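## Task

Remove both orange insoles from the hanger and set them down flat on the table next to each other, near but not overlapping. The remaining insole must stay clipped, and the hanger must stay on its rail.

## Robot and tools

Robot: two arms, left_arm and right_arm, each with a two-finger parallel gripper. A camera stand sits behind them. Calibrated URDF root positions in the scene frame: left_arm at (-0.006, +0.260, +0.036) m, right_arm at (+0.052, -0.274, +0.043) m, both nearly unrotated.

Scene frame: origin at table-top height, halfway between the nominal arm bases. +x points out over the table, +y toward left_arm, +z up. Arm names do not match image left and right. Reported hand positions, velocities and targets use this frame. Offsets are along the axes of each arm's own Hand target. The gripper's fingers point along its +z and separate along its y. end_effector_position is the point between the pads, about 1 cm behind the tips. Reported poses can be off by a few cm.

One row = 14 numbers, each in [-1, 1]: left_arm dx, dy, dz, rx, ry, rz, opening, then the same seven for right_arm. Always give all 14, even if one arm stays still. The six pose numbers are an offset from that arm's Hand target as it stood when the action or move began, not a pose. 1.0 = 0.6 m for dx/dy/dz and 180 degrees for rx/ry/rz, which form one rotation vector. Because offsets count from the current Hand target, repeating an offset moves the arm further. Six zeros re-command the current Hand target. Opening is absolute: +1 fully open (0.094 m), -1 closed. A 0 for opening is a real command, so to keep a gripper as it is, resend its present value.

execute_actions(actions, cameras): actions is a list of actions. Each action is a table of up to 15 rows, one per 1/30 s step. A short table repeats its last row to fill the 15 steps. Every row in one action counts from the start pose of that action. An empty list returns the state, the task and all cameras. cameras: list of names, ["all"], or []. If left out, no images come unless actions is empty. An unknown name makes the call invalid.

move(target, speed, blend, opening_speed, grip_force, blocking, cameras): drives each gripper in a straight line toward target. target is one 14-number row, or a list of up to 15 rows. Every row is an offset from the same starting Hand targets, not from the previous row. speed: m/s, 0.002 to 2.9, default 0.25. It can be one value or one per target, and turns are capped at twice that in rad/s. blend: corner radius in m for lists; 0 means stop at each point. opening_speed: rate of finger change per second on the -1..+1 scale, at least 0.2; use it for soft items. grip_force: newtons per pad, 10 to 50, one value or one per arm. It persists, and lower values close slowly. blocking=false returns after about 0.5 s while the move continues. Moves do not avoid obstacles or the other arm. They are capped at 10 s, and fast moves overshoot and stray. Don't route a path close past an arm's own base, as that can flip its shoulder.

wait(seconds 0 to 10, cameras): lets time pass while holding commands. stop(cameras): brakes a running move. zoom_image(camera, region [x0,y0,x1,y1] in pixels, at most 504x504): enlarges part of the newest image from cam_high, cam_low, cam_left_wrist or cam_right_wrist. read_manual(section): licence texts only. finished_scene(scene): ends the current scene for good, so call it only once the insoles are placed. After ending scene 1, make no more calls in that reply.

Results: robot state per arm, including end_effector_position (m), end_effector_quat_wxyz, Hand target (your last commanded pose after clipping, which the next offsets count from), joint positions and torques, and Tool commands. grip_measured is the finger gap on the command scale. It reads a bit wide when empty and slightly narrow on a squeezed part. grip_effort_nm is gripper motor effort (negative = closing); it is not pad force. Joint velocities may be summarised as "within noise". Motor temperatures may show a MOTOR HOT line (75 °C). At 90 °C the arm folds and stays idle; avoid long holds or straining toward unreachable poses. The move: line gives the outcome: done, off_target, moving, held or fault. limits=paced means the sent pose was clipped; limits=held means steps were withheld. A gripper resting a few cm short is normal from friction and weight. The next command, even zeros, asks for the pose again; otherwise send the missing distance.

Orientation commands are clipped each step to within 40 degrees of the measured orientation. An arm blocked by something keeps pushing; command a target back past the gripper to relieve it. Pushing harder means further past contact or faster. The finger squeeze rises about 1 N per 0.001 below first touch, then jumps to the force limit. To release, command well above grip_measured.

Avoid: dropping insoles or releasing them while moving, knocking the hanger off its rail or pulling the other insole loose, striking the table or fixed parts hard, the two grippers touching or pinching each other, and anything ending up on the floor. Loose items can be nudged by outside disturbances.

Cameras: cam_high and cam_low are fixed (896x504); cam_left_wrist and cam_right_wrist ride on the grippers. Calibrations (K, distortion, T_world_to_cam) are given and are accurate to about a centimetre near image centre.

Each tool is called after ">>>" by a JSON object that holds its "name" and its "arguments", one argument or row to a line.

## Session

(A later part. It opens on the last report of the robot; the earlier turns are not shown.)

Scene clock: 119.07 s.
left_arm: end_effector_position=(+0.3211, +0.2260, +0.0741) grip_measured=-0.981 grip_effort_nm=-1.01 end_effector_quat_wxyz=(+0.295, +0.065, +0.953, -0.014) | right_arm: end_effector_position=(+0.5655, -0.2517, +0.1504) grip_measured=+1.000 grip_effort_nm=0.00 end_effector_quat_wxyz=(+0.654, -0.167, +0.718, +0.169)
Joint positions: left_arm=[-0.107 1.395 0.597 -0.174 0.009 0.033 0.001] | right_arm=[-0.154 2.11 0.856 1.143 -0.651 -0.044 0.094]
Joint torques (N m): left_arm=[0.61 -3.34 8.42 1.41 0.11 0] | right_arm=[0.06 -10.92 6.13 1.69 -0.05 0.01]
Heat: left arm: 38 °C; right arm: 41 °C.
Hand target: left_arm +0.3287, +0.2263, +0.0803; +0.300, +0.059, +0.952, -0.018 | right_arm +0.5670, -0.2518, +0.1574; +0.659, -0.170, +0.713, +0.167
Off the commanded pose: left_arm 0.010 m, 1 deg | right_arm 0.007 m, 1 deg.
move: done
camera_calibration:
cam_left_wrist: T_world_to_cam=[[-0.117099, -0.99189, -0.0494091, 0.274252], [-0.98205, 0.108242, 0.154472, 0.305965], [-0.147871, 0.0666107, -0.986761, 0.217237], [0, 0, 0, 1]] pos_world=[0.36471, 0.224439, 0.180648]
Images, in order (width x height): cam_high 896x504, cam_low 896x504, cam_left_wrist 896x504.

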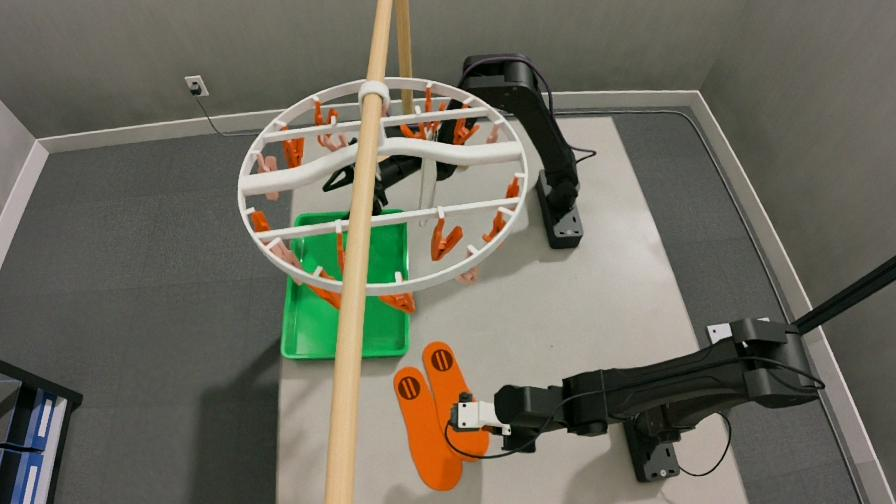

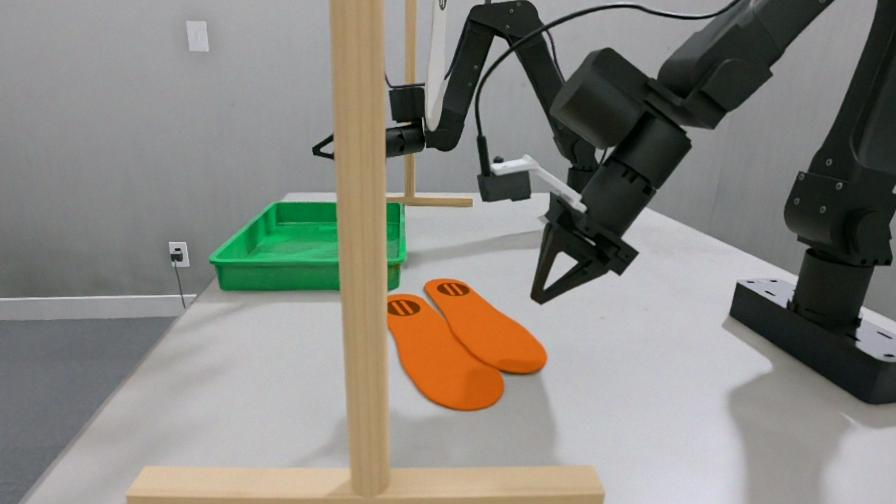

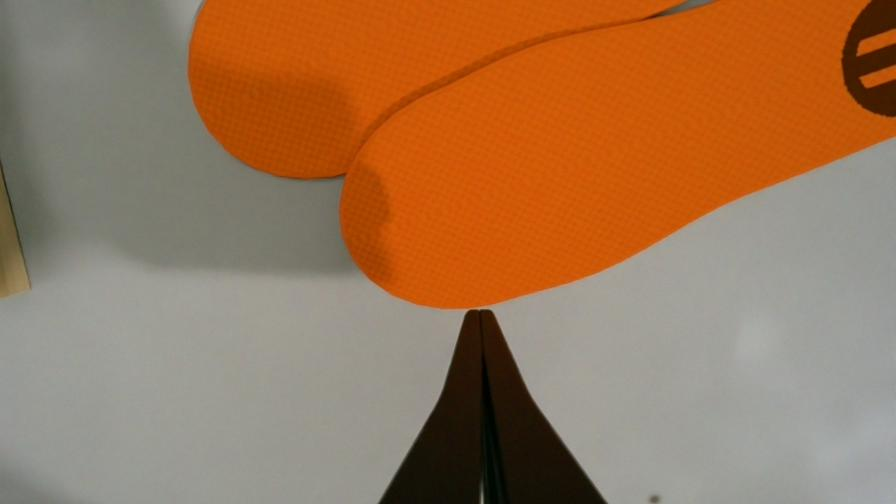

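>>> {"name": "move", "arguments": {
  "target": [
    [0.01,-0.03,0.074,0,0,0,-1,0,0,0,0,0,0,1],
    [0.041,-0.03,0.118,0,0,0,-1,0,0,0,0,0,0,1]
  ],
  "speed": [0.15,0.04],
  "cameras": ["cam_low","cam_left_wrist"]
}}

Scene clock: 123.10 s.
left_arm: end_effector_position=(+0.3590, +0.2050, +0.0239) grip_measured=-0.981 grip_effort_nm=-1.01 end_effector_quat_wxyz=(+0.325, +0.060, +0.944, -0.021) | right_arm: end_effector_position=(+0.5655, -0.2517, +0.1504) grip_measured=+1.000 grip_effort_nm=0.00 end_effector_quat_wxyz=(+0.654, -0.167, +0.718, +0.169)
Joint positions: left_arm=[-0.168 1.704 0.581 0.215 -0.021 -0.028 0.001] | right_arm=[-0.154 2.11 0.856 1.143 -0.651 -0.044 0.094]
Joint torques (N m): left_arm=[-0.44 -3.92 3.73 1.49 -0.03 -0.06] | right_arm=[0.06 -10.93 6.15 1.69 -0.06 0.01]
Heat: left arm: 38 °C; right arm: 41 °C.
Hand target: left_arm +0.3467, +0.2061, +0.0081; +0.300, +0.059, +0.952, -0.018 | right_arm +0.5670, -0.2518, +0.1574; +0.659, -0.170, +0.713, +0.167
Off the commanded pose: left_arm 0.020 m, 3 deg | right_arm 0.007 m, 1 deg.
move: off_target (left_arm)
camera_calibration:
cam_left_wrist: T_world_to_cam=[[-0.108687, -0.993395, -0.0367994, 0.252334], [-0.99029, 0.104971, 0.0911426, 0.358519], [-0.0866777, 0.0463481, -0.995158, 0.157048], [0, 0, 0, 1]] pos_world=[0.396076, 0.205754, 0.132897]
Images, in order (width x height): cam_low 896x504, cam_left_wrist 896x504.

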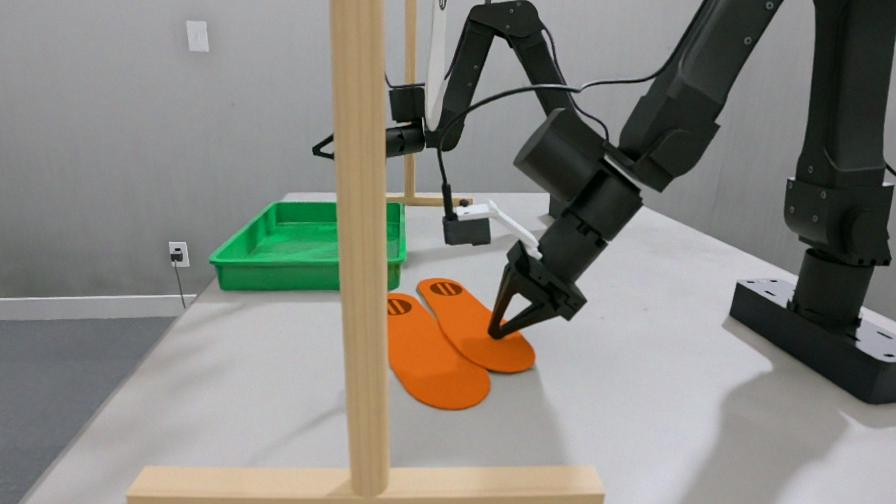

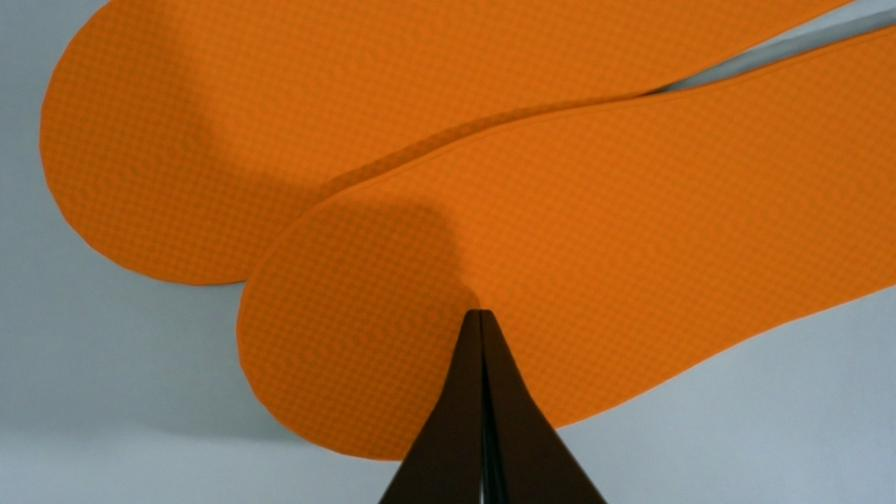

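>>> {"name": "move", "arguments": {
  "target": [0.05,-0.007,-0.035,0,0,0,-1,0,0,0,0,0,0,1],
  "speed": 0.05,
  "cameras": ["cam_high","cam_left_wrist"]
}}

>>> {"name": "zoom_image", "arguments": {
  "camera": "cam_high",
  "region": [380, 320, 580, 500]
}}

Scene clock: 124.63 s.
left_arm: end_effector_position=(+0.3322, +0.2044, +0.0231) grip_measured=-0.981 grip_effort_nm=-1.01 end_effector_quat_wxyz=(+0.338, +0.058, +0.939, -0.022) | right_arm: end_effector_position=(+0.5655, -0.2517, +0.1504) grip_measured=+1.000 grip_effort_nm=0.00 end_effector_quat_wxyz=(+0.654, -0.167, +0.718, +0.169)
Joint positions: left_arm=[-0.191 1.618 0.448 0.29 -0.038 -0.048 0.001] | right_arm=[-0.154 2.11 0.856 1.143 -0.651 -0.044 0.094]
Joint torques (N m): left_arm=[-0.68 -5.5 2.78 1.03 -0.03 -0.01] | right_arm=[0.06 -10.92 6.12 1.69 -0.06 0.01]
Heat: left arm: 38 °C; right arm: 41 °C.
Hand target: left_arm +0.3098, +0.2064, +0.0082; +0.300, +0.059, +0.952, -0.018 | right_arm +0.5670, -0.2518, +0.1574; +0.659, -0.170, +0.713, +0.167
Off the commanded pose: left_arm 0.027 m, 5 deg | right_arm 0.007 m, 1 deg.
move: off_target (left_arm)
camera_calibration:
cam_left_wrist: T_world_to_cam=[[-0.104983, -0.993838, -0.0355632, 0.247555], [-0.992752, 0.102631, 0.0625246, 0.333976], [-0.0584894, 0.0418695, -0.99741, 0.145571], [0, 0, 0, 1]] pos_world=[0.366059, 0.205659, 0.133117]
Images, in order (width x height): cam_high 896x504, cam_left_wrist 896x504.

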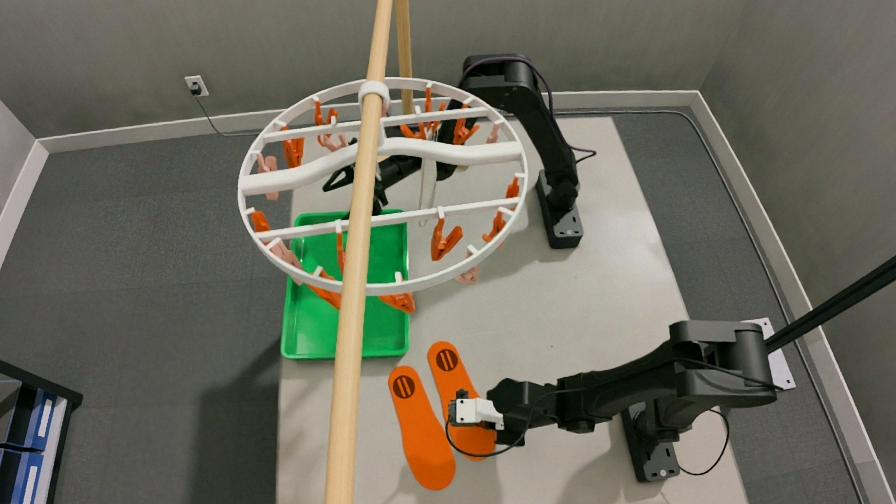

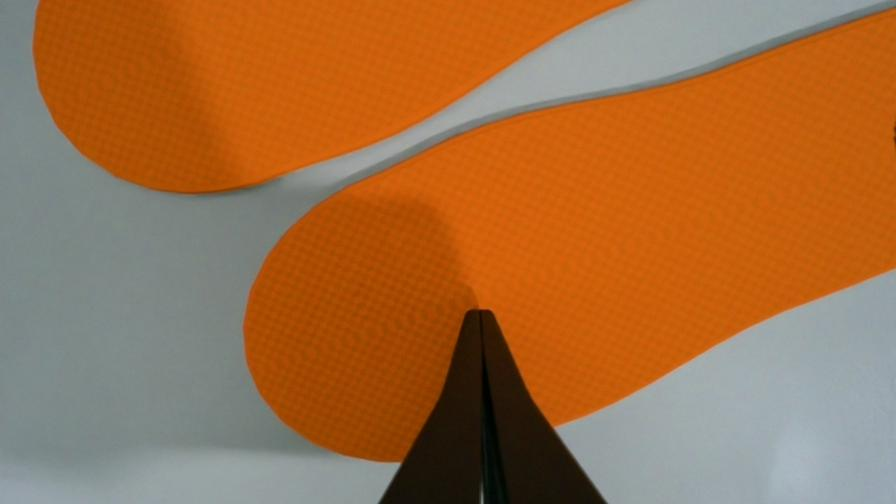

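Scaled by 2.520 from the camera's 896x504 image, which has a finer 1280x720 frame.

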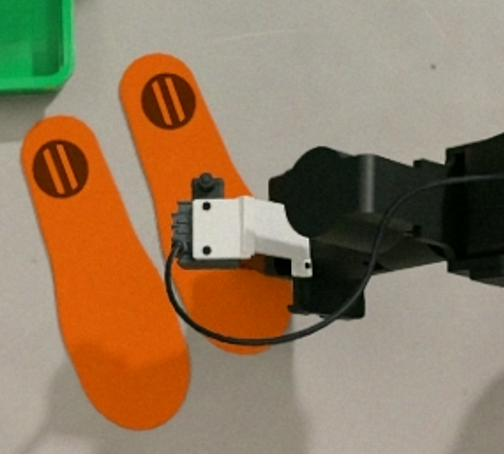

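>>> {"name": "move", "arguments": {
  "target": [-0.027,0.004,0.019,0,0,0,-1,0,0,0,0,0,0,1],
  "speed": 0.05,
  "cameras": ["cam_left_wrist"]
}}

Scene clock: 125.93 s.
left_arm: end_effector_position=(+0.3395, +0.2036, +0.0227) grip_measured=-0.981 grip_effort_nm=-1.01 end_effector_quat_wxyz=(+0.334, +0.057, +0.941, -0.021) | right_arm: end_effector_position=(+0.5655, -0.2517, +0.1504) grip_measured=+1.000 grip_effort_nm=0.00 end_effector_quat_wxyz=(+0.654, -0.167, +0.718, +0.169)
Joint positions: left_arm=[-0.19 1.645 0.485 0.271 -0.038 -0.049 0.001] | right_arm=[-0.154 2.11 0.856 1.143 -0.651 -0.044 0.094]
Joint torques (N m): left_arm=[0.51 -3.04 5.61 1.12 0.07 0.08] | right_arm=[0.05 -10.93 6.15 1.69 -0.06 0.01]
Heat: left arm: 38 °C; right arm: 41 °C.
Hand target: left_arm +0.3298, +0.2064, +0.0080; +0.300, +0.059, +0.952, -0.018 | right_arm +0.5670, -0.2518, +0.1574; +0.659, -0.170, +0.713, +0.167
Off the commanded pose: left_arm 0.018 m, 4 deg | right_arm 0.007 m, 1 deg.
move: off_target (left_arm)
camera_calibration:
cam_left_wrist: T_world_to_cam=[[-0.103037, -0.99402, -0.0361507, 0.246994], [-0.992357, 0.100247, 0.0719643, 0.341439], [-0.06791, 0.0432894, -0.996752, 0.148535], [0, 0, 0, 1]] pos_world=[0.374366, 0.204859, 0.13241]
Images, in order (width x height): cam_left_wrist 896x504.

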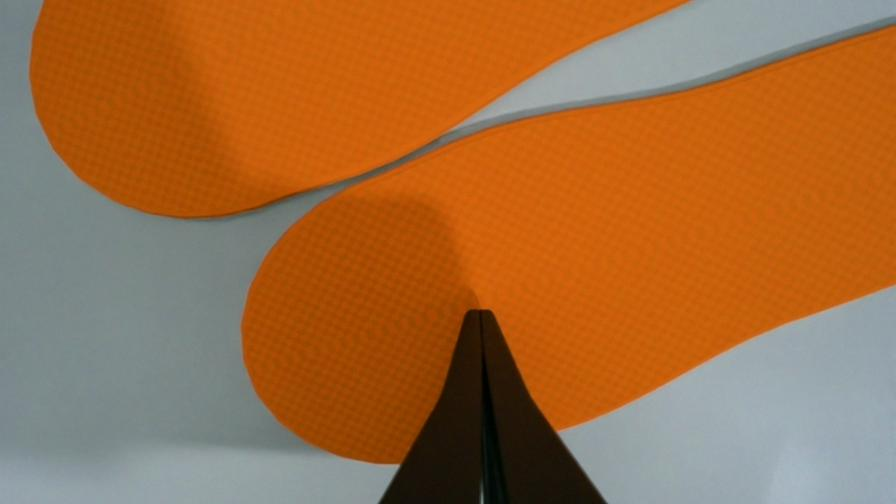

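>>> {"name": "move", "arguments": {
  "target": [-0.063,0,-0.078,0,0,0,-1,0,0,0,0,0,0,1],
  "speed": 0.1,
  "cameras": ["cam_high","cam_left_wrist","cam_low"]
}}

Scene clock: 127.63 s.
left_arm: end_effector_position=(+0.3261, +0.2060, +0.0565) grip_measured=-0.981 grip_effort_nm=-1.01 end_effector_quat_wxyz=(+0.286, +0.059, +0.956, -0.015) | right_arm: end_effector_position=(+0.5655, -0.2517, +0.1504) grip_measured=+1.000 grip_effort_nm=0.00 end_effector_quat_wxyz=(+0.654, -0.167, +0.718, +0.169)
Joint positions: left_arm=[-0.19 1.487 0.601 -0.106 -0.037 -0.048 0.001] | right_arm=[-0.154 2.11 0.856 1.143 -0.651 -0.044 0.094]
Joint torques (N m): left_arm=[0.43 -5.97 7.54 1.41 0.07 0.04] | right_arm=[0.06 -10.91 6.13 1.69 -0.05 0.01]
Heat: left arm: 38 °C; right arm: 41 °C.
Hand target: left_arm +0.3339, +0.2058, +0.0681; +0.300, +0.059, +0.952, -0.018 | right_arm +0.5670, -0.2518, +0.1574; +0.659, -0.170, +0.713, +0.167
Off the commanded pose: left_arm 0.014 m, 2 deg | right_arm 0.007 m, 1 deg.
move: off_target (left_arm)
camera_calibration:
cam_left_wrist: T_world_to_cam=[[-0.107784, -0.993218, -0.0435867, 0.250905], [-0.980071, 0.0987947, 0.172339, 0.316186], [-0.166864, 0.0612935, -0.984073, 0.209122], [0, 0, 0, 1]] pos_world=[0.371823, 0.205148, 0.162236]
Images, in order (width x height): cam_high 896x504, cam_low 896x504, cam_left_wrist 896x504.

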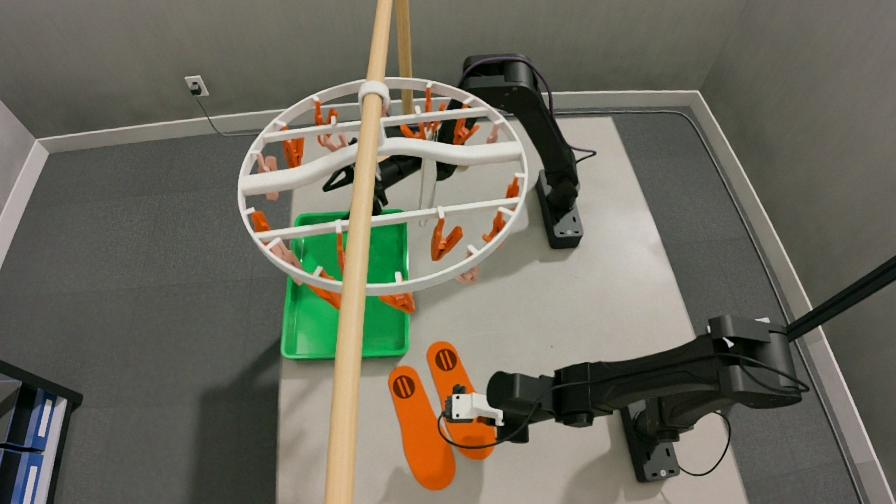

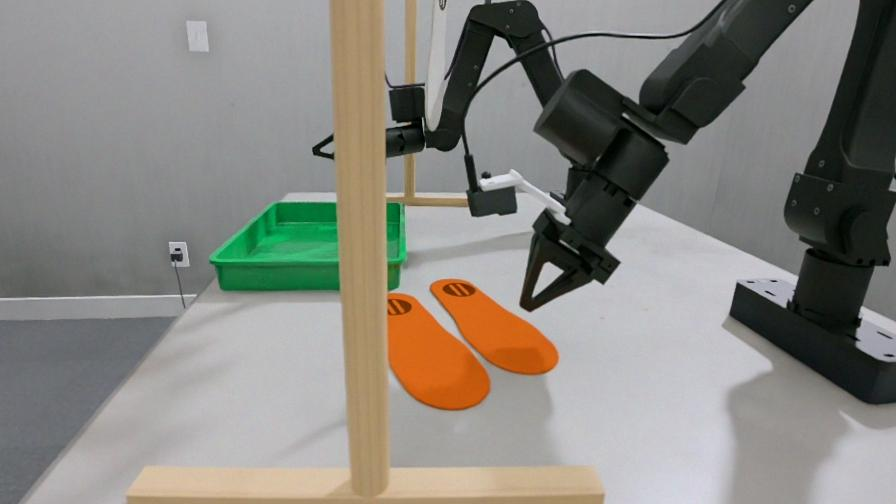

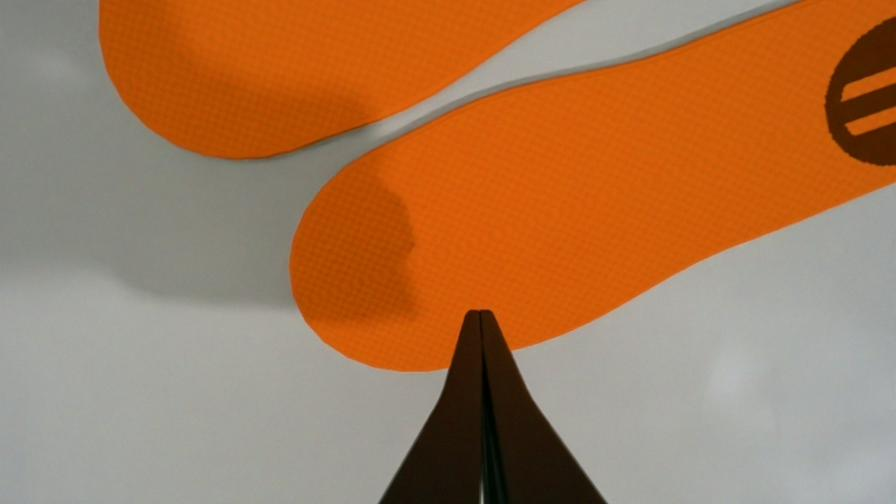

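>>> {"name": "finished_scene", "arguments": {
  "scene": 2
}}

The scene is finished: the task was done.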